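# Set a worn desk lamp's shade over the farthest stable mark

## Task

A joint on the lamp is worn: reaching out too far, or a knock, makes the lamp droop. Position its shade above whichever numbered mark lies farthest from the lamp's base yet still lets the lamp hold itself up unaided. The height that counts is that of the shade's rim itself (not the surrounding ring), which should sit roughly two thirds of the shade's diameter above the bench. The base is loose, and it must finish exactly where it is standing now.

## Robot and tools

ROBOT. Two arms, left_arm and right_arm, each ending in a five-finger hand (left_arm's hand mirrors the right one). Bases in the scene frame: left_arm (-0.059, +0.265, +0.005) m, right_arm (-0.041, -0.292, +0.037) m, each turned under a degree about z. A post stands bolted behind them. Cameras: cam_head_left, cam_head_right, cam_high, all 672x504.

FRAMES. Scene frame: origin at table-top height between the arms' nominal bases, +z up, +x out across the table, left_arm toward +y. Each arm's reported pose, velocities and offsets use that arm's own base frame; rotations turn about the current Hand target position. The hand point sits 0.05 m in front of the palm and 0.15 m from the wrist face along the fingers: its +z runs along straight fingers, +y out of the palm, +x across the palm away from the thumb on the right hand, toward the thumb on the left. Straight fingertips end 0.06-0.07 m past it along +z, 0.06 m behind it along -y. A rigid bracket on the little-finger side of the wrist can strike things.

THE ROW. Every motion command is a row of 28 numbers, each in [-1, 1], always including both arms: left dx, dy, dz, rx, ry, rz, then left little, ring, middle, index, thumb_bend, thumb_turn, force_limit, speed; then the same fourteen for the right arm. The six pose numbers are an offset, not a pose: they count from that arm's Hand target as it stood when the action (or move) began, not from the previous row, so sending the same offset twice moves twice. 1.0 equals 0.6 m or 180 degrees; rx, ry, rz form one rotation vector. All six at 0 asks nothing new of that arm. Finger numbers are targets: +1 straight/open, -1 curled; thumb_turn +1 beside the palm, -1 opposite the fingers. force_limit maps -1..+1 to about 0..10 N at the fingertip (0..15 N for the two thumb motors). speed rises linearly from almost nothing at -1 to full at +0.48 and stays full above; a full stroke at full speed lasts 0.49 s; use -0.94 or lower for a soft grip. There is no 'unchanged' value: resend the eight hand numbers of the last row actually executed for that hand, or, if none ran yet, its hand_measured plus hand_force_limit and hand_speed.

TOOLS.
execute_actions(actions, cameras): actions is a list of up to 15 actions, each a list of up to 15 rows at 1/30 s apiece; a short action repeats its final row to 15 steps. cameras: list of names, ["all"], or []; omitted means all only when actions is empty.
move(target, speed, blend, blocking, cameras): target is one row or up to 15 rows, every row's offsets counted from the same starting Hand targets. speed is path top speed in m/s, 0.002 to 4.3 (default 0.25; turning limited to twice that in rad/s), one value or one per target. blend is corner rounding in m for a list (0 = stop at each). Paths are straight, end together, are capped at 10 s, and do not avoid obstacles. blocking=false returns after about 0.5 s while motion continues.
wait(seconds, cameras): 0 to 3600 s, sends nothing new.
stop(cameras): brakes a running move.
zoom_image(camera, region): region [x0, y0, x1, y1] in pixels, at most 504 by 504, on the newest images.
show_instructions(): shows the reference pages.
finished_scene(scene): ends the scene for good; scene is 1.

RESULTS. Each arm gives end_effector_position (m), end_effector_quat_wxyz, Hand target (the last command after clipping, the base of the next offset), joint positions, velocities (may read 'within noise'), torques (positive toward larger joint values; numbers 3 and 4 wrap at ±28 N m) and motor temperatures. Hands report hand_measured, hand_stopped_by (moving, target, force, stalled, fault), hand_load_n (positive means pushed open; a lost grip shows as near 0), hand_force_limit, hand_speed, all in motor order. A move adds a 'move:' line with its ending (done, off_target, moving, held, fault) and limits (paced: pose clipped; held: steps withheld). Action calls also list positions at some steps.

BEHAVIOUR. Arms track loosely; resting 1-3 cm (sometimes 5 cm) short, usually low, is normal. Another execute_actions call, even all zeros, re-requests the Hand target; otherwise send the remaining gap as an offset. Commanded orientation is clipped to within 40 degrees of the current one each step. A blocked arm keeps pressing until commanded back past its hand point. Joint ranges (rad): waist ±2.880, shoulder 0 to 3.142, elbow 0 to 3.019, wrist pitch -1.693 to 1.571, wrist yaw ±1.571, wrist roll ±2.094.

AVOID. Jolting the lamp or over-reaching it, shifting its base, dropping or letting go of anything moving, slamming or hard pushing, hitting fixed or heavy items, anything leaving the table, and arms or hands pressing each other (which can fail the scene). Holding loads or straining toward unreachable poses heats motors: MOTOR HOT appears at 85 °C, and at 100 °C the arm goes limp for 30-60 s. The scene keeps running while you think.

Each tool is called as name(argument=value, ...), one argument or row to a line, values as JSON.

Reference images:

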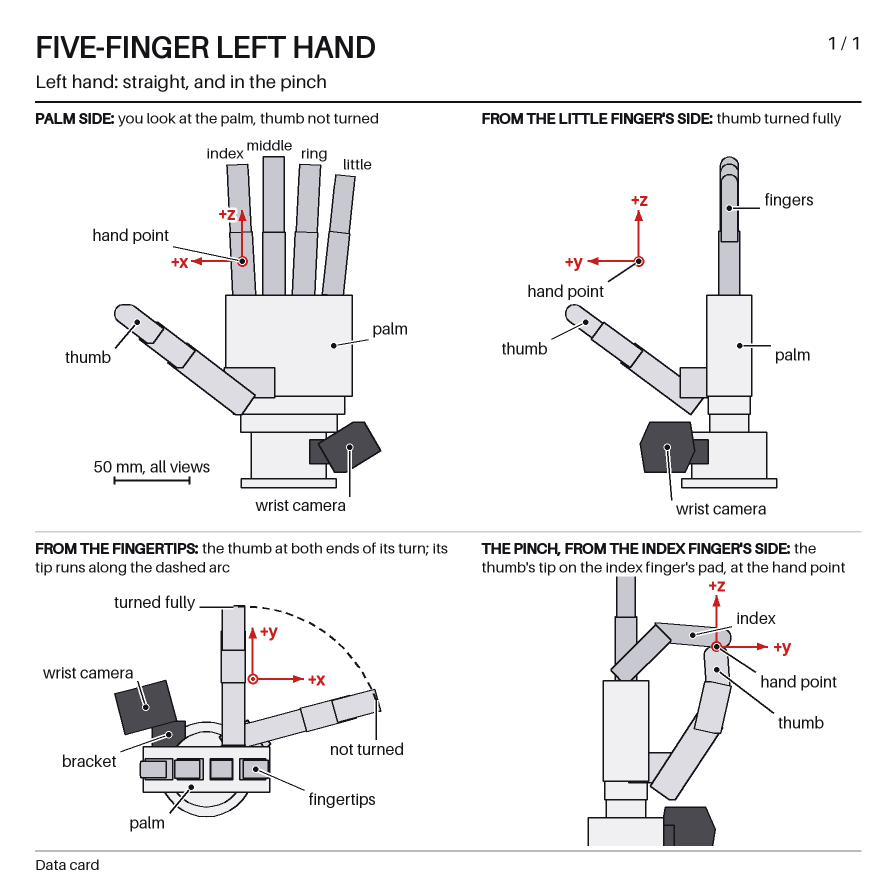

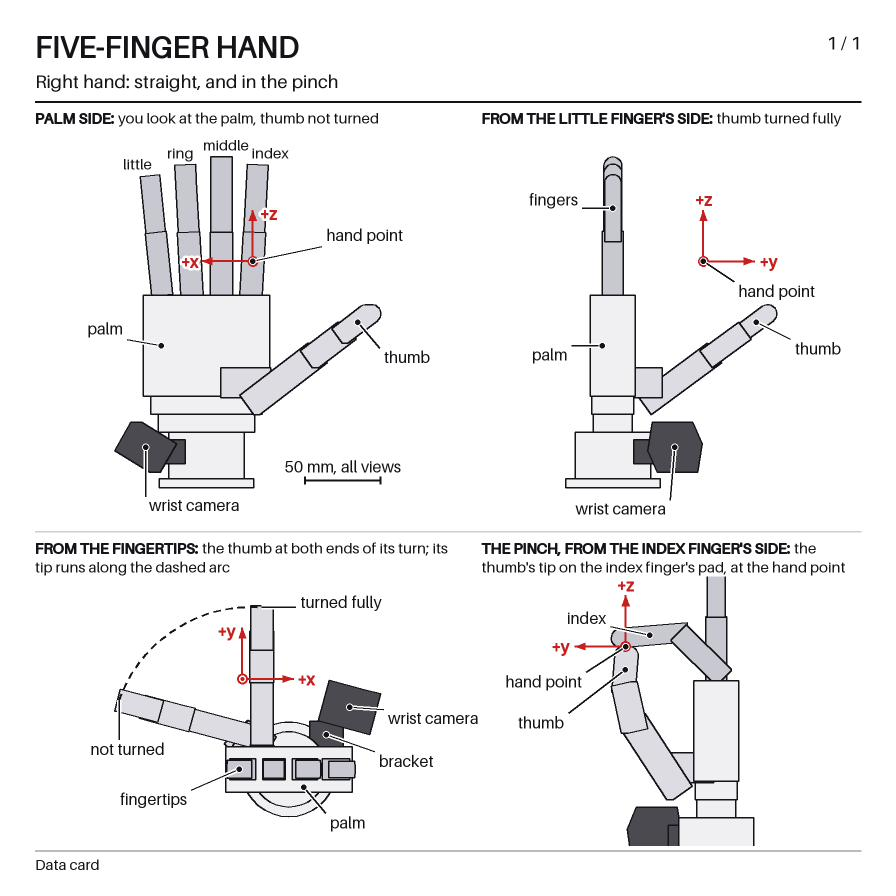

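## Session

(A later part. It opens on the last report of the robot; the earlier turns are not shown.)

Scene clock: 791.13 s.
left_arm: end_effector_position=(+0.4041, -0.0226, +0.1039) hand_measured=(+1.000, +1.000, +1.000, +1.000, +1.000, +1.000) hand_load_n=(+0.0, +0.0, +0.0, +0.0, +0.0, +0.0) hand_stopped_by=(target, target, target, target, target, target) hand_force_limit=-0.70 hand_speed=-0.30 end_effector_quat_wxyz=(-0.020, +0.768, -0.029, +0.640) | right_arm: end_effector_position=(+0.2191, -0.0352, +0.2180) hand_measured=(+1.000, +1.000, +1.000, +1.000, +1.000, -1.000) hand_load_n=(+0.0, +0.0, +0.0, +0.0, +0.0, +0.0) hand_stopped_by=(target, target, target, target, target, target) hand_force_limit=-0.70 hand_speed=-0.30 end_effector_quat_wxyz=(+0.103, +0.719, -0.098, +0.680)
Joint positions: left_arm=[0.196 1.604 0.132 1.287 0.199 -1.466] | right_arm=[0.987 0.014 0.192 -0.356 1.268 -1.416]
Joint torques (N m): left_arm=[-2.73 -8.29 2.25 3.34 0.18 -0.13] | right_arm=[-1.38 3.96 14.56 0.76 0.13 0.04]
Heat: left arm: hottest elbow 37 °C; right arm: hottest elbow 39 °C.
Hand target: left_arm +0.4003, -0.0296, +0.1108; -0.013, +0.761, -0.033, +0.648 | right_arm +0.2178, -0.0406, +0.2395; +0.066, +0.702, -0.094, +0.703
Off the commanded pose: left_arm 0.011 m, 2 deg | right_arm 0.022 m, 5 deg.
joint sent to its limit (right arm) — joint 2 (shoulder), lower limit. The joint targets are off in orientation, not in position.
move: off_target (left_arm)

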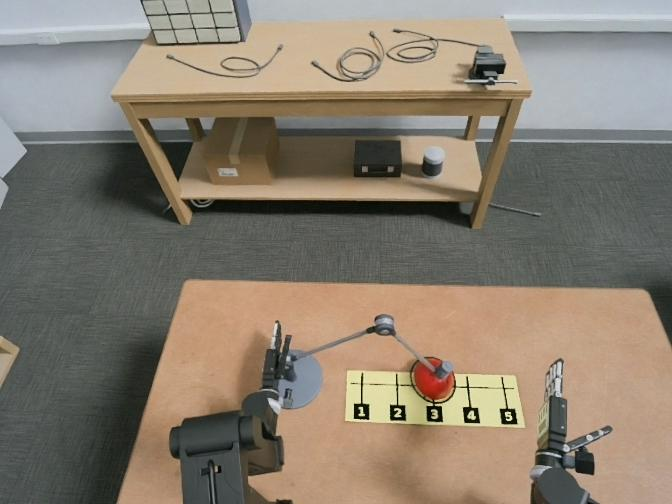

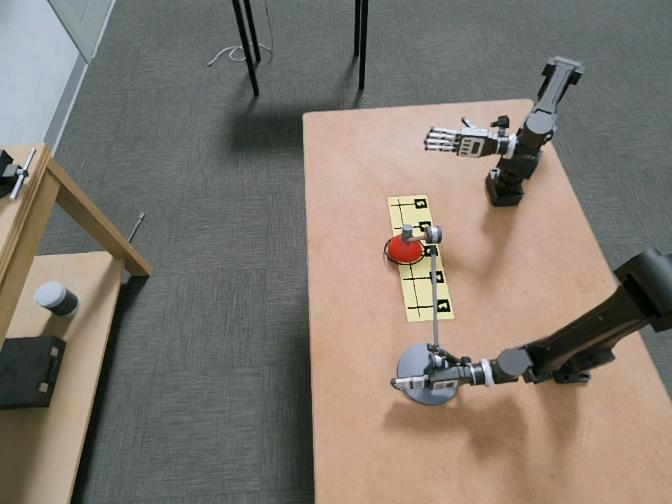

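move(
  target=[
    [0,0,0,0,0,0,1,1,1,1,1,1,-0.7,-0.3,0.32,0.285,0.09,0,0,0.08,1,1,1,1,1,-1,-0.7,-0.3],
    [0,0,0,0,0,0,1,1,1,1,1,1,-0.7,-0.3,0.32,0.41,0.09,0,0,0.08,1,1,1,1,1,-1,-0.7,-0.3],
  ],
  speed=[0.15,0.08],
  cameras=["cam_head_left","cam_head_right","cam_high"],
)

zoom_image(
  camera="cam_head_left",
  region=[260, 270, 480, 435],
)

zoom_image(
  camera="cam_high",
  region=[370, 180, 550, 330],
)

Scene clock: 795.87 s.
left_arm: end_effector_position=(+0.4041, -0.0226, +0.1039) hand_measured=(+1.000, +1.000, +1.000, +1.000, +1.000, +1.000) hand_load_n=(+0.0, +0.0, +0.0, +0.0, +0.0, +0.0) hand_stopped_by=(target, target, target, target, target, target) hand_force_limit=-0.70 hand_speed=-0.30 end_effector_quat_wxyz=(-0.019, +0.768, -0.029, +0.640) | right_arm: end_effector_position=(+0.4035, +0.1915, +0.2745) hand_measured=(+1.000, +1.000, +1.000, +1.000, +1.000, -1.000) hand_load_n=(+0.0, +0.0, +0.0, +0.0, +0.0, +0.5) hand_stopped_by=(target, target, target, target, target, target) hand_force_limit=-0.70 hand_speed=-0.30 end_effector_quat_wxyz=(-0.009, +0.719, +0.002, +0.695)
Joint positions: left_arm=[0.196 1.604 0.132 1.287 0.199 -1.466] | right_arm=[0.872 1.116 0.612 0.453 0.856 -1.522]
Joint torques (N m): left_arm=[-1.73 -8.7 2.37 3.29 0.18 -0.11] | right_arm=[-0.15 -4.37 13.2 2.41 0.18 -0.05]
Heat: left arm: hottest elbow 37 °C; right arm: hottest elbow 39 °C.
Hand target: left_arm +0.4003, -0.0296, +0.1108; -0.013, +0.761, -0.033, +0.648 | right_arm +0.4098, +0.2054, +0.2935; -0.023, +0.708, -0.006, +0.706
Off the commanded pose: left_arm 0.011 m, 2 deg | right_arm 0.024 m, 3 deg.
move: off_target (right_arm)

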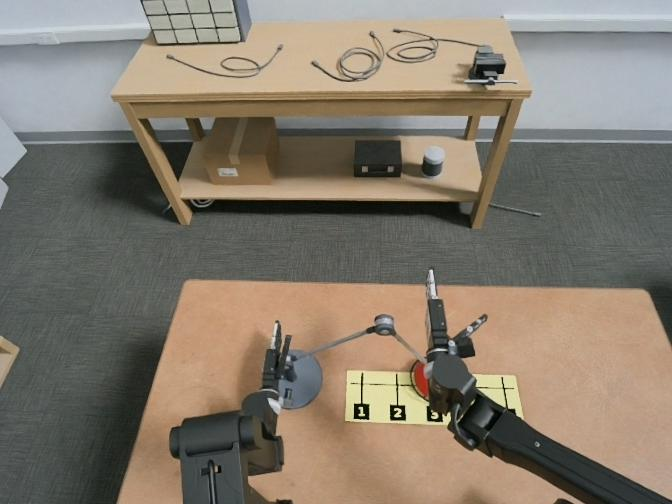

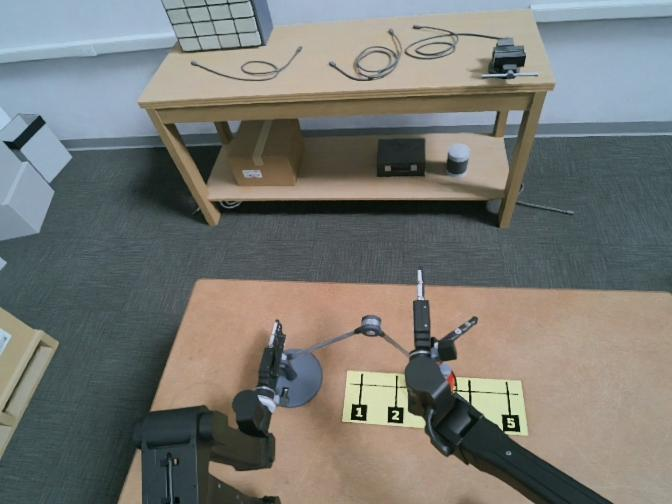

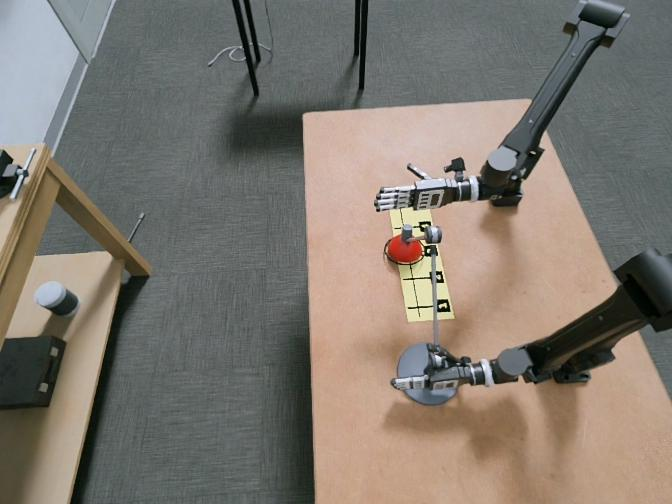

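Scaled by 2.291 from the camera's image (finer frame: 960x720).

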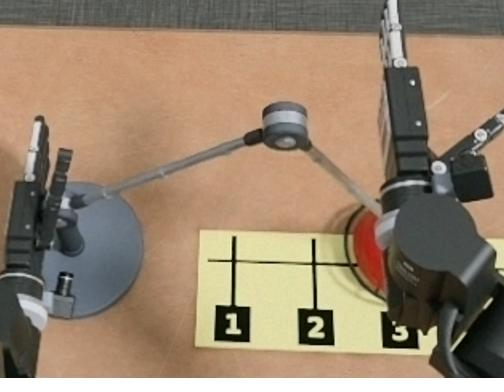

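Scaled by 2.800 from the camera's image (finer frame: 960x720).

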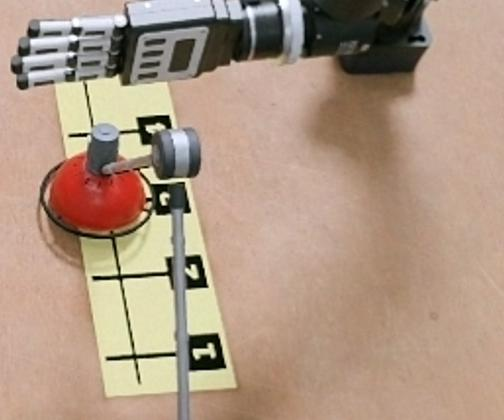

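move(
  target=[
    [0,0,0,0,0,0,1,1,1,1,1,1,-0.7,-0.3,0,0.085,0,0,0,0,1,1,1,1,1,-1,-0.7,-0.3],
  ],
  speed=[0.06],
  cameras=["cam_head_left","cam_head_right","cam_high"],
)

zoom_image(
  camera="cam_head_left",
  region=[330, 270, 470, 375],
)

zoom_image(
  camera="cam_high",
  region=[370, 180, 510, 285],
)

Scene clock: 797.67 s.
left_arm: end_effector_position=(+0.4041, -0.0226, +0.1039) hand_measured=(+1.000, +1.000, +1.000, +1.000, +1.000, +1.000) hand_load_n=(+0.0, +0.0, +0.0, +0.0, +0.0, +0.0) hand_stopped_by=(target, target, target, target, target, target) hand_force_limit=-0.70 hand_speed=-0.30 end_effector_quat_wxyz=(-0.019, +0.768, -0.029, +0.640) | right_arm: end_effector_position=(+0.4049, +0.2408, +0.2774) hand_measured=(+1.000, +1.000, +1.000, +1.000, +1.000, -1.000) hand_load_n=(+0.0, +0.0, +0.0, +0.5, +0.0, +0.5) hand_stopped_by=(target, target, target, target, target, target) hand_force_limit=-0.70 hand_speed=-0.30 end_effector_quat_wxyz=(-0.008, +0.717, +0.001, +0.697)
Joint positions: left_arm=[0.196 1.604 0.132 1.287 0.199 -1.466] | right_arm=[0.956 1.234 0.706 0.479 0.942 -1.522]
Joint torques (N m): left_arm=[-1.26 -8.18 2.37 3.28 0.18 -0.11] | right_arm=[0.73 -5.83 13.08 2.09 0.07 -0.05]
Heat: left arm: hottest elbow 37 °C; right arm: hottest elbow 39 °C.
Hand target: left_arm +0.4003, -0.0296, +0.1108; -0.013, +0.761, -0.033, +0.648 | right_arm +0.4098, +0.2564, +0.2934; -0.023, +0.708, -0.006, +0.706
Off the commanded pose: left_arm 0.011 m, 2 deg | right_arm 0.023 m, 2 deg.
move: off_target (right_arm)

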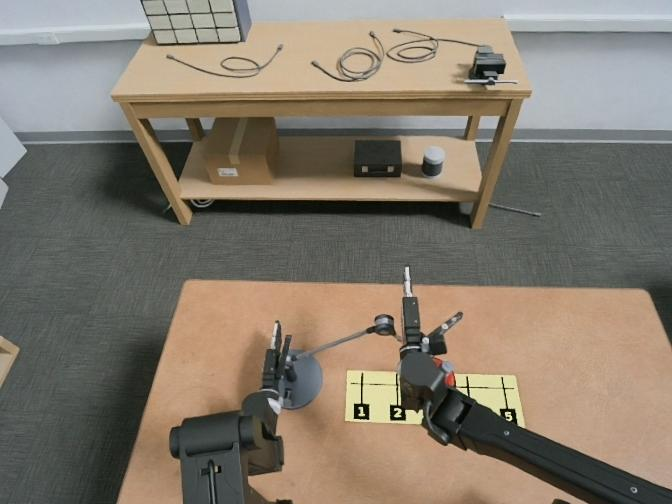

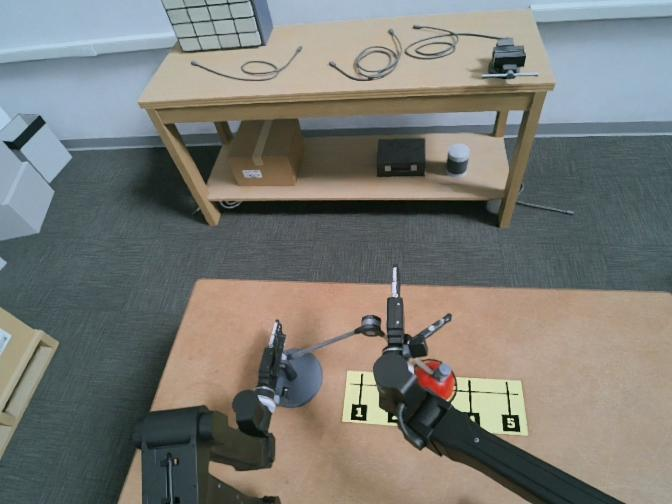

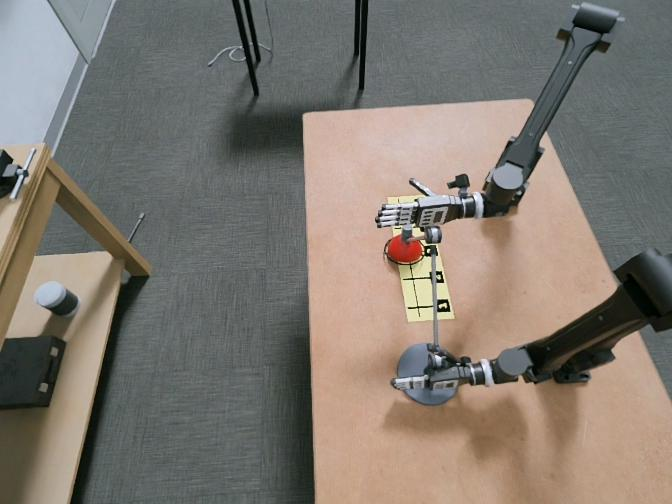

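Scaled by 3.600 from the camera's image (finer frame: 960x720).

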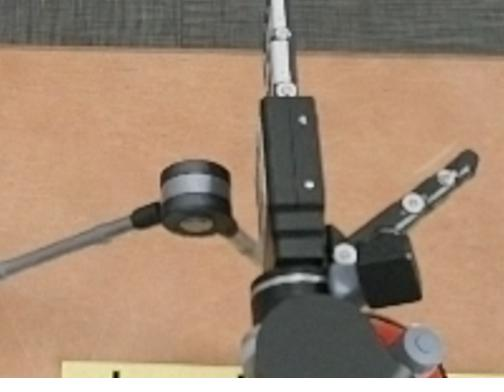

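Scaled by 3.600 from the camera's image (finer frame: 960x720).

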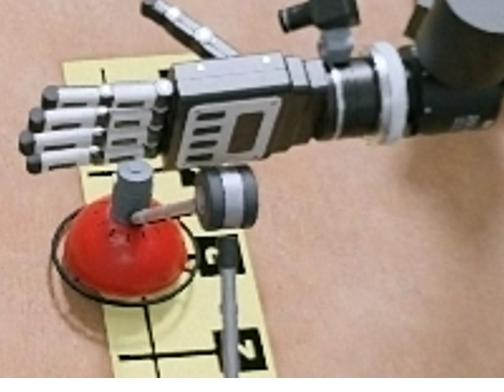

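move(
  target=[
    [0,0,0,0,0,0,1,1,1,1,1,1,-0.7,-0.3,0,0.022,0,0,0,0,1,1,1,1,1,-1,-0.7,-0.3],
  ],
  speed=[0.03],
  cameras=["cam_head_left","cam_high"],
)

zoom_image(
  camera="cam_head_left",
  region=[330, 270, 470, 375],
)

zoom_image(
  camera="cam_high",
  region=[370, 180, 510, 285],
)

Scene clock: 799.03 s.
left_arm: end_effector_position=(+0.4041, -0.0226, +0.1039) hand_measured=(+1.000, +1.000, +1.000, +1.000, +1.000, +1.000) hand_load_n=(+0.0, +0.0, +0.0, +0.0, +0.0, +0.0) hand_stopped_by=(target, target, target, target, target, target) hand_force_limit=-0.70 hand_speed=-0.30 end_effector_quat_wxyz=(-0.019, +0.768, -0.029, +0.640) | right_arm: end_effector_position=(+0.4053, +0.2529, +0.2782) hand_measured=(+1.000, +1.000, +1.000, +1.000, +1.000, -1.000) hand_load_n=(+0.0, +0.0, +0.0, +0.0, -0.5, +0.0) hand_stopped_by=(target, target, target, target, target, target) hand_force_limit=-0.70 hand_speed=-0.30 end_effector_quat_wxyz=(-0.008, +0.717, +0.001, +0.697)
Joint positions: left_arm=[0.196 1.604 0.132 1.287 0.199 -1.466] | right_arm=[0.974 1.263 0.732 0.484 0.961 -1.522]
Joint torques (N m): left_arm=[-2.02 -8.53 2.18 3.22 0.14 -0.11] | right_arm=[1.61 -6.65 13 2.11 0.11 -0.07]
Heat: left arm: hottest elbow 37 °C; right arm: hottest elbow 39 °C.
Hand target: left_arm +0.4003, -0.0296, +0.1108; -0.013, +0.761, -0.033, +0.648 | right_arm +0.4098, +0.2697, +0.2934; -0.023, +0.708, -0.005, +0.706
Off the commanded pose: left_arm 0.011 m, 2 deg | right_arm 0.023 m, 2 deg.
move: off_target (right_arm)

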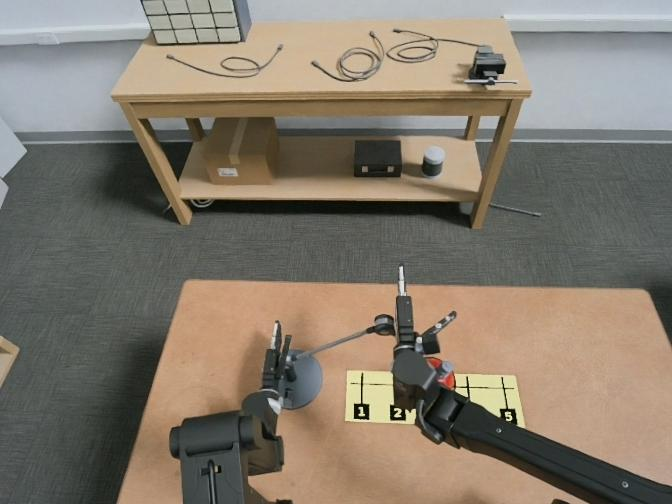

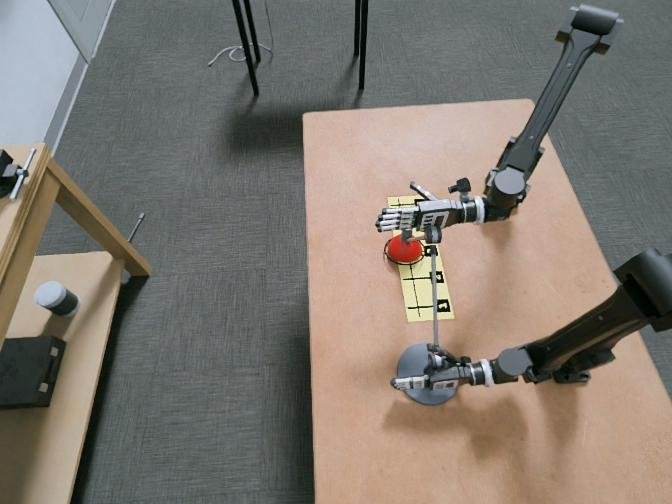

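Scaled by 3.600 from the camera's image (finer frame: 960x720).

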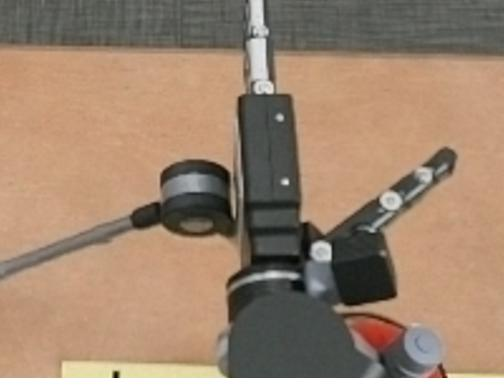

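Scaled by 3.600 from the camera's image (finer frame: 960x720).

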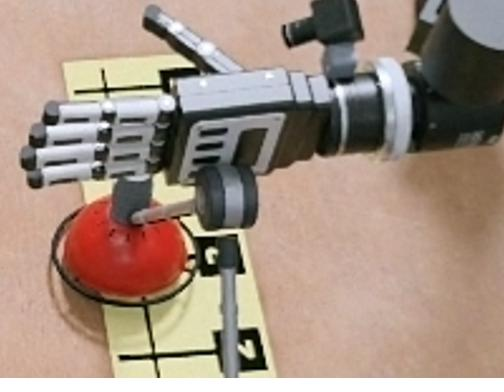

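move(
  target=[
    [0,0,0,0,0,0,1,1,1,1,1,1,-0.7,-0.3,0,0.025,0.008,0,0,0,1,1,1,1,1,-1,-0.7,-0.3],
  ],
  speed=[0.03],
  cameras=["cam_head_left","cam_high"],
)

zoom_image(
  camera="cam_head_left",
  region=[330, 270, 470, 375],
)

zoom_image(
  camera="cam_high",
  region=[370, 180, 510, 285],
)

zoom_image(
  camera="cam_head_left",
  region=[220, 320, 350, 430],
)

Scene clock: 800.30 s.
left_arm: end_effector_position=(+0.4041, -0.0226, +0.1039) hand_measured=(+1.000, +1.000, +1.000, +1.000, +1.000, +1.000) hand_load_n=(+0.0, +0.0, +0.0, +0.0, -0.5, +0.0) hand_stopped_by=(target, target, target, target, target, target) hand_force_limit=-0.70 hand_speed=-0.30 end_effector_quat_wxyz=(-0.019, +0.768, -0.029, +0.640) | right_arm: end_effector_position=(+0.4054, +0.2564, +0.2823) hand_measured=(+1.000, +1.000, +1.000, +1.000, +1.000, -1.000) hand_load_n=(+0.0, +0.0, +0.5, +0.0, +0.0, +0.0) hand_stopped_by=(target, target, target, target, target, target) hand_force_limit=-0.70 hand_speed=-0.30 end_effector_quat_wxyz=(+0.001, +0.715, -0.007, +0.699)
Joint positions: left_arm=[0.196 1.604 0.132 1.287 0.199 -1.466] | right_arm=[0.983 1.28 0.755 0.484 0.995 -1.527]
Joint torques (N m): left_arm=[-1.96 -8.88 2.36 3.26 0.19 -0.11] | right_arm=[1.38 -5.83 14.35 1.51 -0.31 -0.02]
Heat: left arm: hottest elbow 37 °C; right arm: hottest elbow 39 °C.
Hand target: left_arm +0.4003, -0.0296, +0.1108; -0.013, +0.761, -0.034, +0.648 | right_arm +0.4098, +0.2847, +0.2983; -0.023, +0.708, -0.006, +0.706
Off the commanded pose: left_arm 0.011 m, 2 deg | right_arm 0.033 m, 3 deg.
move: off_target (right_arm)

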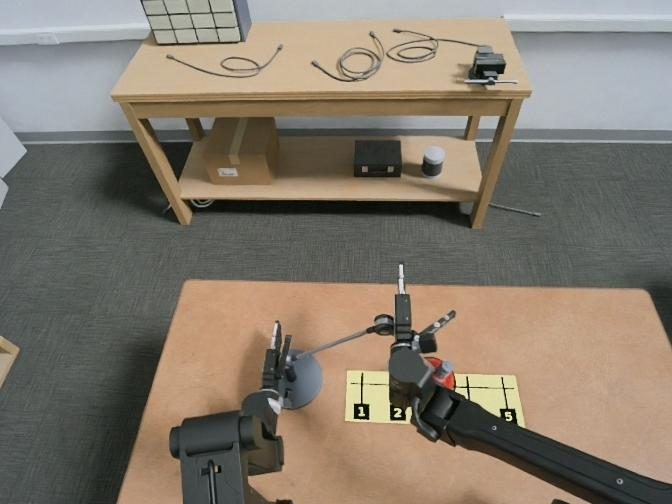

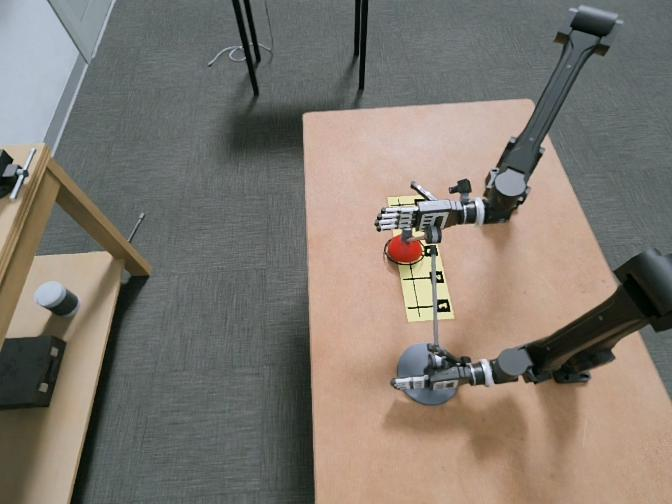

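Scaled by 3.600 from the camera's image (finer frame: 960x720).

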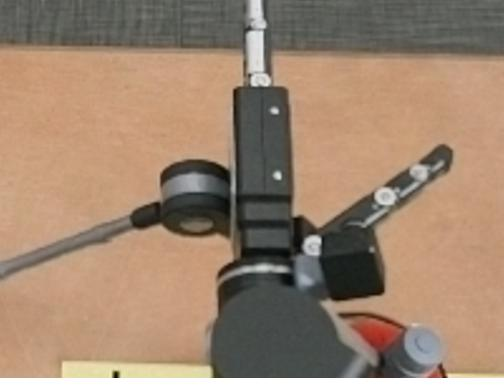

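Scaled by 3.600 from the camera's image (finer frame: 960x720).

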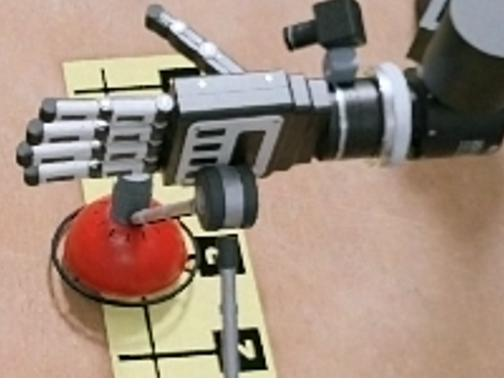

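Scaled by 3.877 from the camera's image (finer frame: 960x720).

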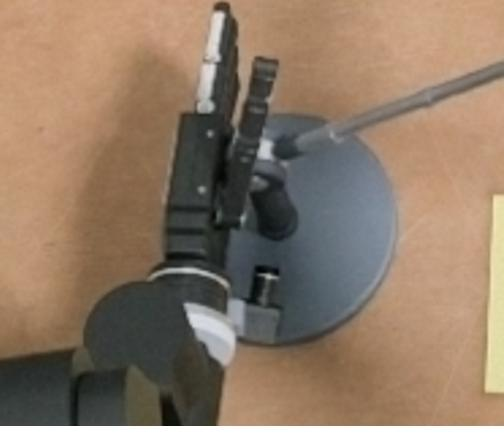

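move(
  target=[
    [0,0,0,0,0,0,1,1,1,1,1,1,-0.7,-0.3,0,0.025,0.01,0,0,0,1,1,1,1,1,-1,-0.7,-0.3],
  ],
  speed=[0.03],
  cameras=["cam_head_left","cam_high"],
)

zoom_image(
  camera="cam_head_left",
  region=[330, 270, 470, 375],
)

zoom_image(
  camera="cam_high",
  region=[370, 180, 510, 285],
)

zoom_image(
  camera="cam_head_left",
  region=[220, 320, 350, 430],
)

Scene clock: 801.43 s.
left_arm: end_effector_position=(+0.4043, -0.0219, +0.1040) hand_measured=(+1.000, +1.000, +1.000, +1.000, +1.000, +1.000) hand_load_n=(+0.0, +0.0, +0.0, +0.0, +0.0, +0.0) hand_stopped_by=(target, target, target, target, target, target) hand_force_limit=-0.70 hand_speed=-0.30 end_effector_quat_wxyz=(-0.020, +0.768, -0.027, +0.640) | right_arm: end_effector_position=(+0.4065, +0.2556, +0.2838) hand_measured=(+1.000, +1.000, +1.000, +1.000, +1.000, -1.000) hand_load_n=(+0.0, +0.0, +0.0, +0.0, +0.0, +0.0) hand_stopped_by=(target, target, target, target, target, target) hand_force_limit=-0.70 hand_speed=-0.30 end_effector_quat_wxyz=(+0.019, +0.715, -0.014, +0.698)
Joint positions: left_arm=[0.196 1.604 0.132 1.287 0.196 -1.468] | right_arm=[0.985 1.299 0.775 0.478 1.032 -1.539]
Joint torques (N m): left_arm=[-2.14 -8.35 2.39 3.38 0.31 -0.09] | right_arm=[2.32 -6.36 15.77 1.57 -0.82 0.08]
Heat: left arm: hottest elbow 36 °C; right arm: hottest elbow 39 °C.
Hand target: left_arm +0.4003, -0.0296, +0.1108; -0.013, +0.761, -0.033, +0.648 | right_arm +0.4098, +0.2997, +0.3042; -0.023, +0.708, -0.006, +0.706
Off the commanded pose: left_arm 0.011 m, 2 deg | right_arm 0.049 m, 5 deg.
move: off_target (right_arm)

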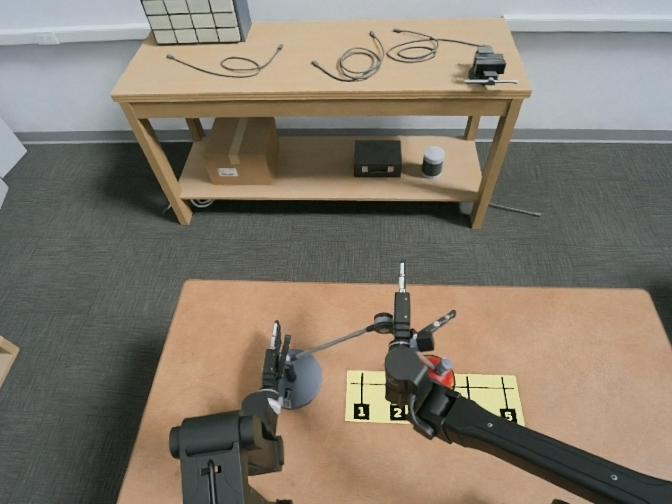

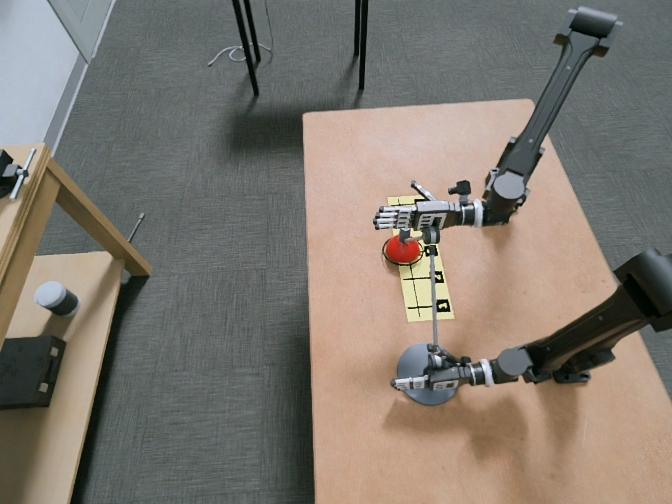

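Scaled by 3.600 from the camera's image (finer frame: 960x720).

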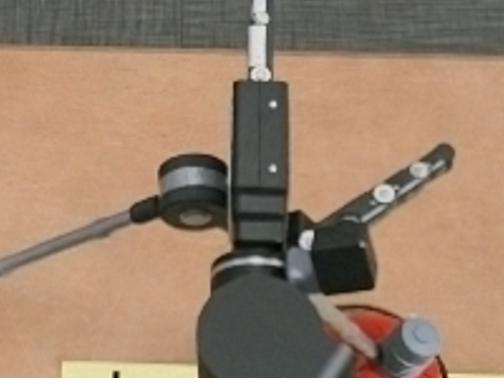

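Scaled by 3.600 from the camera's image (finer frame: 960x720).

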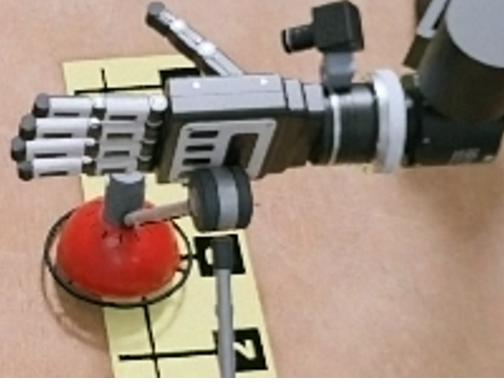

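Scaled by 3.877 from the camera's image (finer frame: 960x720).

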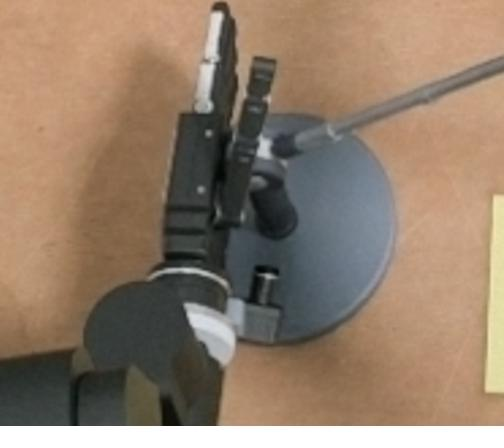

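move(
  target=[
    [0,0,0,0,0,0,1,1,1,1,1,1,-0.7,-0.3,-0.03,0.0,0.01,0,0,0.045,1,1,1,1,1,-1,-0.7,-0.3],
  ],
  speed=[0.04],
  cameras=["cam_head_left","cam_high"],
)

zoom_image(
  camera="cam_head_left",
  region=[330, 270, 470, 375],
)

zoom_image(
  camera="cam_high",
  region=[370, 180, 510, 285],
)

zoom_image(
  camera="cam_head_left",
  region=[220, 320, 350, 430],
)

Scene clock: 804.10 s.
left_arm: end_effector_position=(+0.4039, -0.0201, +0.1048) hand_measured=(+1.000, +1.000, +1.000, +1.000, +1.000, +1.000) hand_load_n=(-0.5, +0.0, +0.0, +0.0, +0.0, +0.0) hand_stopped_by=(target, target, target, target, target, target) hand_force_limit=-0.70 hand_speed=-0.30 end_effector_quat_wxyz=(-0.021, +0.768, -0.021, +0.640) | right_arm: end_effector_position=(+0.4055, +0.2662, +0.3001) hand_measured=(+1.000, +1.000, +1.000, +1.000, +1.000, -1.000) hand_load_n=(+0.0, +0.0, +0.0, +0.0, +0.0, +0.5) hand_stopped_by=(target, target, target, target, target, target) hand_force_limit=-0.70 hand_speed=-0.30 end_effector_quat_wxyz=(-0.021, +0.714, +0.028, +0.699)
Joint positions: left_arm=[0.196 1.603 0.129 1.291 0.187 -1.477] | right_arm=[0.985 1.236 0.765 0.436 0.916 -1.552]
Joint torques (N m): left_arm=[-1.79 -8.82 2.66 3.21 0.61 0.04] | right_arm=[3.31 -9.05 10.69 1.61 -1.38 0.17]
Heat: left arm: hottest elbow 36 °C; right arm: hottest elbow 39 °C.
Hand target: left_arm +0.4003, -0.0296, +0.1109; -0.013, +0.761, -0.033, +0.648 | right_arm +0.3918, +0.2996, +0.3102; -0.073, +0.707, +0.044, +0.703
Off the commanded pose: left_arm 0.012 m, 2 deg | right_arm 0.038 m, 6 deg.
move: off_target (right_arm)

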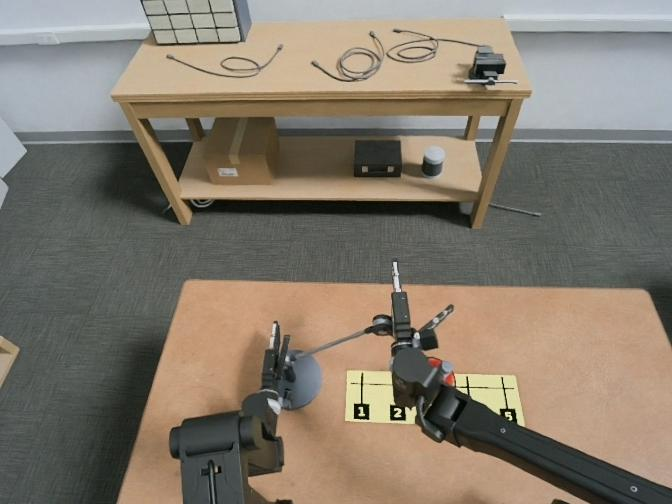

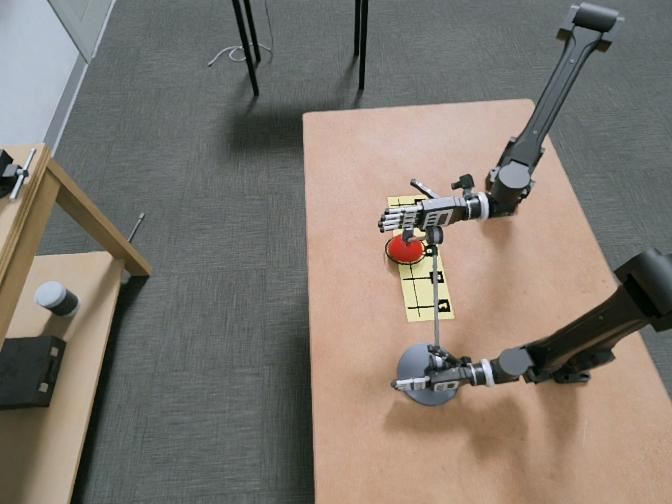

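Scaled by 3.600 from the camera's image (finer frame: 960x720).

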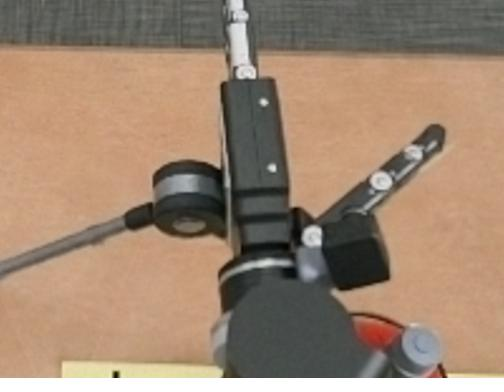

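Scaled by 3.600 from the camera's image (finer frame: 960x720).

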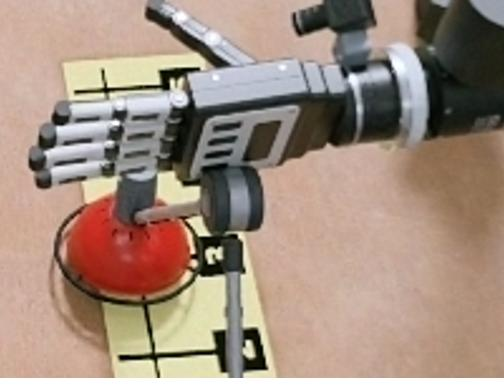

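Scaled by 3.877 from the camera's image (finer frame: 960x720).

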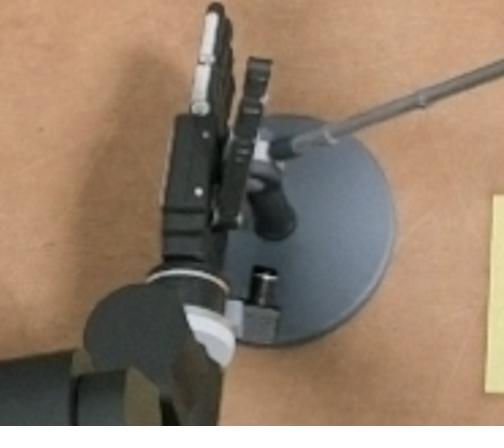

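move(
  target=[
    [0,0,0,0,0,0,1,1,1,1,1,1,-0.7,-0.3,0.0,0.02,0.015,0,0,0.0,1,1,1,1,1,-1,-0.7,-0.3],
  ],
  speed=[0.03],
  cameras=["cam_head_left","cam_high"],
)

zoom_image(
  camera="cam_head_left",
  region=[330, 270, 470, 375],
)

zoom_image(
  camera="cam_high",
  region=[370, 180, 510, 285],
)

zoom_image(
  camera="cam_head_left",
  region=[220, 320, 350, 430],
)

Scene clock: 805.27 s.
left_arm: end_effector_position=(+0.4036, -0.0210, +0.1049) hand_measured=(+1.000, +1.000, +1.000, +1.000, +1.000, +1.000) hand_load_n=(+0.0, +0.5, +0.0, +0.0, +0.0, +0.0) hand_stopped_by=(target, target, target, target, target, target) hand_force_limit=-0.70 hand_speed=-0.30 end_effector_quat_wxyz=(-0.019, +0.768, -0.022, +0.640) | right_arm: end_effector_position=(+0.4036, +0.2635, +0.2976) hand_measured=(+1.000, +1.000, +1.000, +1.000, +1.000, -1.000) hand_load_n=(+0.0, +0.0, +0.0, +0.0, +0.0, +0.0) hand_stopped_by=(target, target, target, target, target, target) hand_force_limit=-0.70 hand_speed=-0.30 end_effector_quat_wxyz=(-0.011, +0.718, +0.029, +0.696)
Joint positions: left_arm=[0.196 1.603 0.129 1.291 0.191 -1.477] | right_arm=[0.988 1.236 0.765 0.417 0.932 -1.552]
Joint torques (N m): left_arm=[-1.38 -8.18 2.56 3.12 0.46 0.02] | right_arm=[4.84 -8.29 13.6 1.5 -1.34 0.25]
Heat: left arm: hottest elbow 36 °C; right arm: hottest elbow 39 °C.
Hand target: left_arm +0.4003, -0.0297, +0.1109; -0.013, +0.761, -0.033, +0.648 | right_arm +0.3918, +0.3117, +0.3191; -0.073, +0.707, +0.044, +0.702
Off the commanded pose: left_arm 0.011 m, 2 deg | right_arm 0.054 m, 8 deg.
move: off_target (right_arm)

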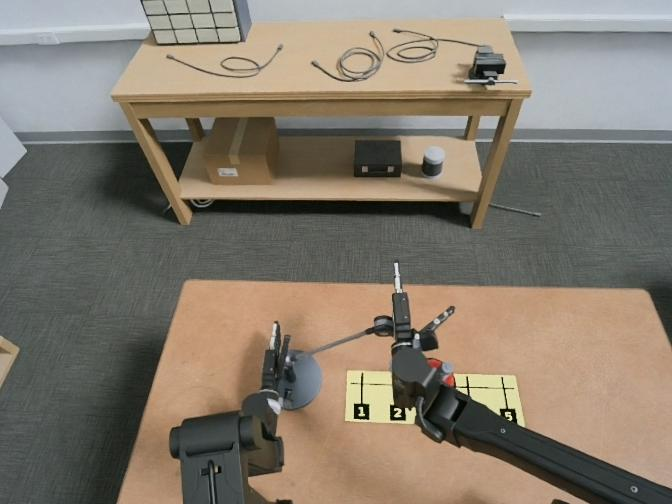

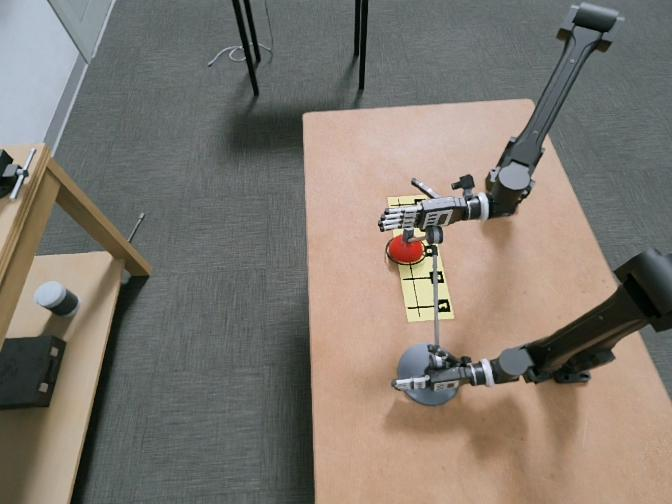

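Scaled by 3.600 from the camera's image (finer frame: 960x720).

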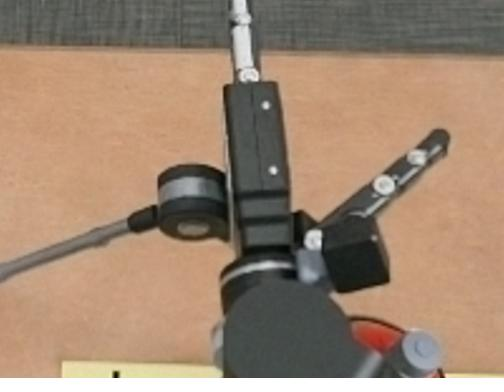

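Scaled by 3.600 from the camera's image (finer frame: 960x720).

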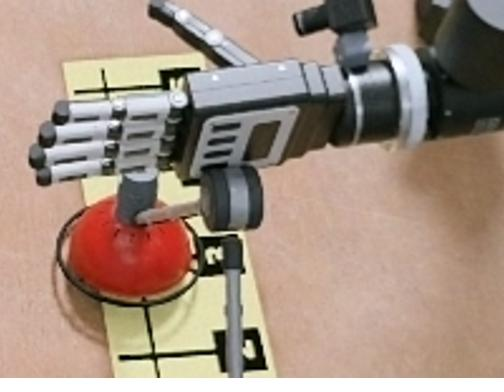

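Scaled by 3.877 from the camera's image (finer frame: 960x720).

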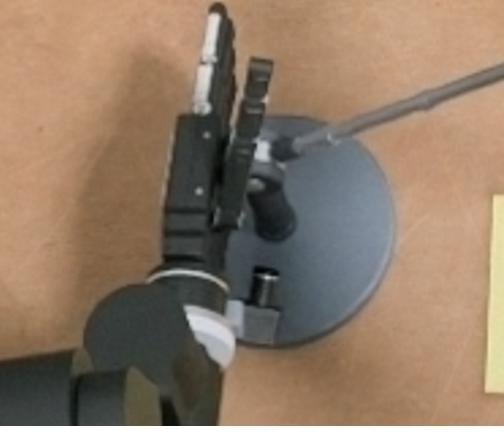

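move(
  target=[
    [0,0,0,0,0,0,1,1,1,1,1,1,-0.7,-0.3,0.0,0.025,0.015,0,0,0.0,1,1,1,1,1,-1,-0.7,-0.3],
  ],
  speed=[0.03],
  cameras=["cam_head_left","cam_high"],
)

zoom_image(
  camera="cam_head_left",
  region=[330, 270, 470, 375],
)

zoom_image(
  camera="cam_high",
  region=[370, 180, 510, 285],
)

zoom_image(
  camera="cam_head_left",
  region=[220, 320, 350, 430],
)

Scene clock: 806.67 s.
left_arm: end_effector_position=(+0.4036, -0.0201, +0.1050) hand_measured=(+1.000, +1.000, +1.000, +1.000, +1.000, +1.000) hand_load_n=(+0.0, +0.0, +0.0, +0.0, +0.0, +0.0) hand_stopped_by=(target, target, target, target, target, target) hand_force_limit=-0.70 hand_speed=-0.30 end_effector_quat_wxyz=(-0.021, +0.767, -0.021, +0.640) | right_arm: end_effector_position=(+0.3992, +0.2647, +0.2996) hand_measured=(+1.000, +1.000, +1.000, +1.000, +1.000, -1.000) hand_load_n=(+0.0, +0.0, +0.0, +0.0, +0.0, +0.5) hand_stopped_by=(target, target, target, target, target, target) hand_force_limit=-0.70 hand_speed=-0.30 end_effector_quat_wxyz=(+0.000, +0.720, +0.029, +0.693)
Joint positions: left_arm=[0.196 1.602 0.128 1.291 0.187 -1.477] | right_arm=[1.002 1.236 0.776 0.392 0.96 -1.555]
Joint torques (N m): left_arm=[-1.96 -8.29 2.66 3.28 0.6 -0.01] | right_arm=[5.25 -6.53 16.39 1.61 -1.55 0.2]
Heat: left arm: hottest elbow 36 °C; right arm: hottest elbow 39 °C.
Hand target: left_arm +0.4003, -0.0296, +0.1109; -0.013, +0.760, -0.034, +0.648 | right_arm +0.3918, +0.3266, +0.3282; -0.073, +0.707, +0.044, +0.703
Off the commanded pose: left_arm 0.012 m, 2 deg | right_arm 0.069 m, 9 deg.
move: off_target (right_arm)

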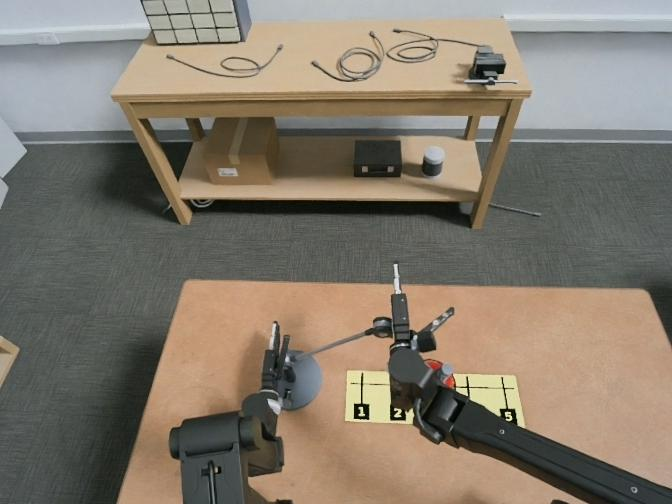

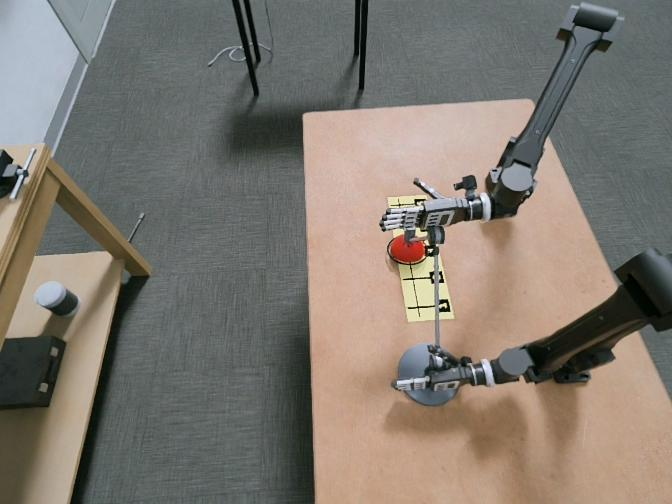

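Scaled by 3.600 from the camera's image (finer frame: 960x720).

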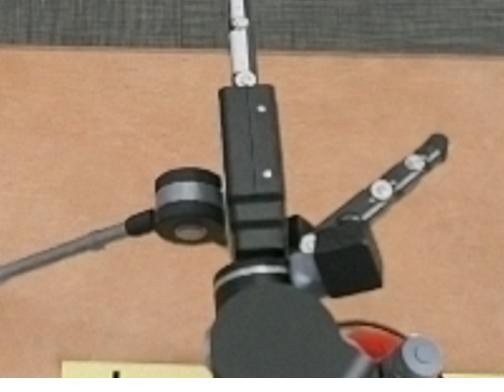

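Scaled by 3.600 from the camera's image (finer frame: 960x720).

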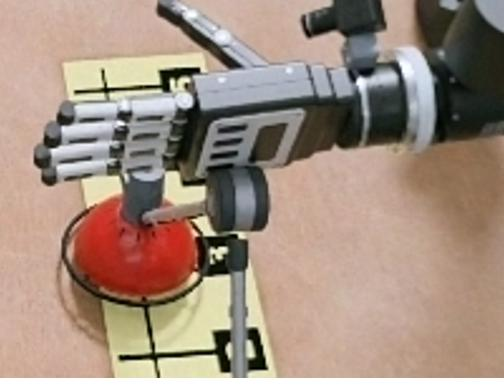

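Scaled by 3.877 from the camera's image (finer frame: 960x720).

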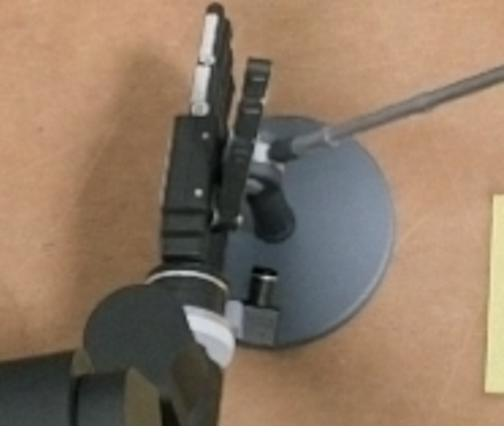

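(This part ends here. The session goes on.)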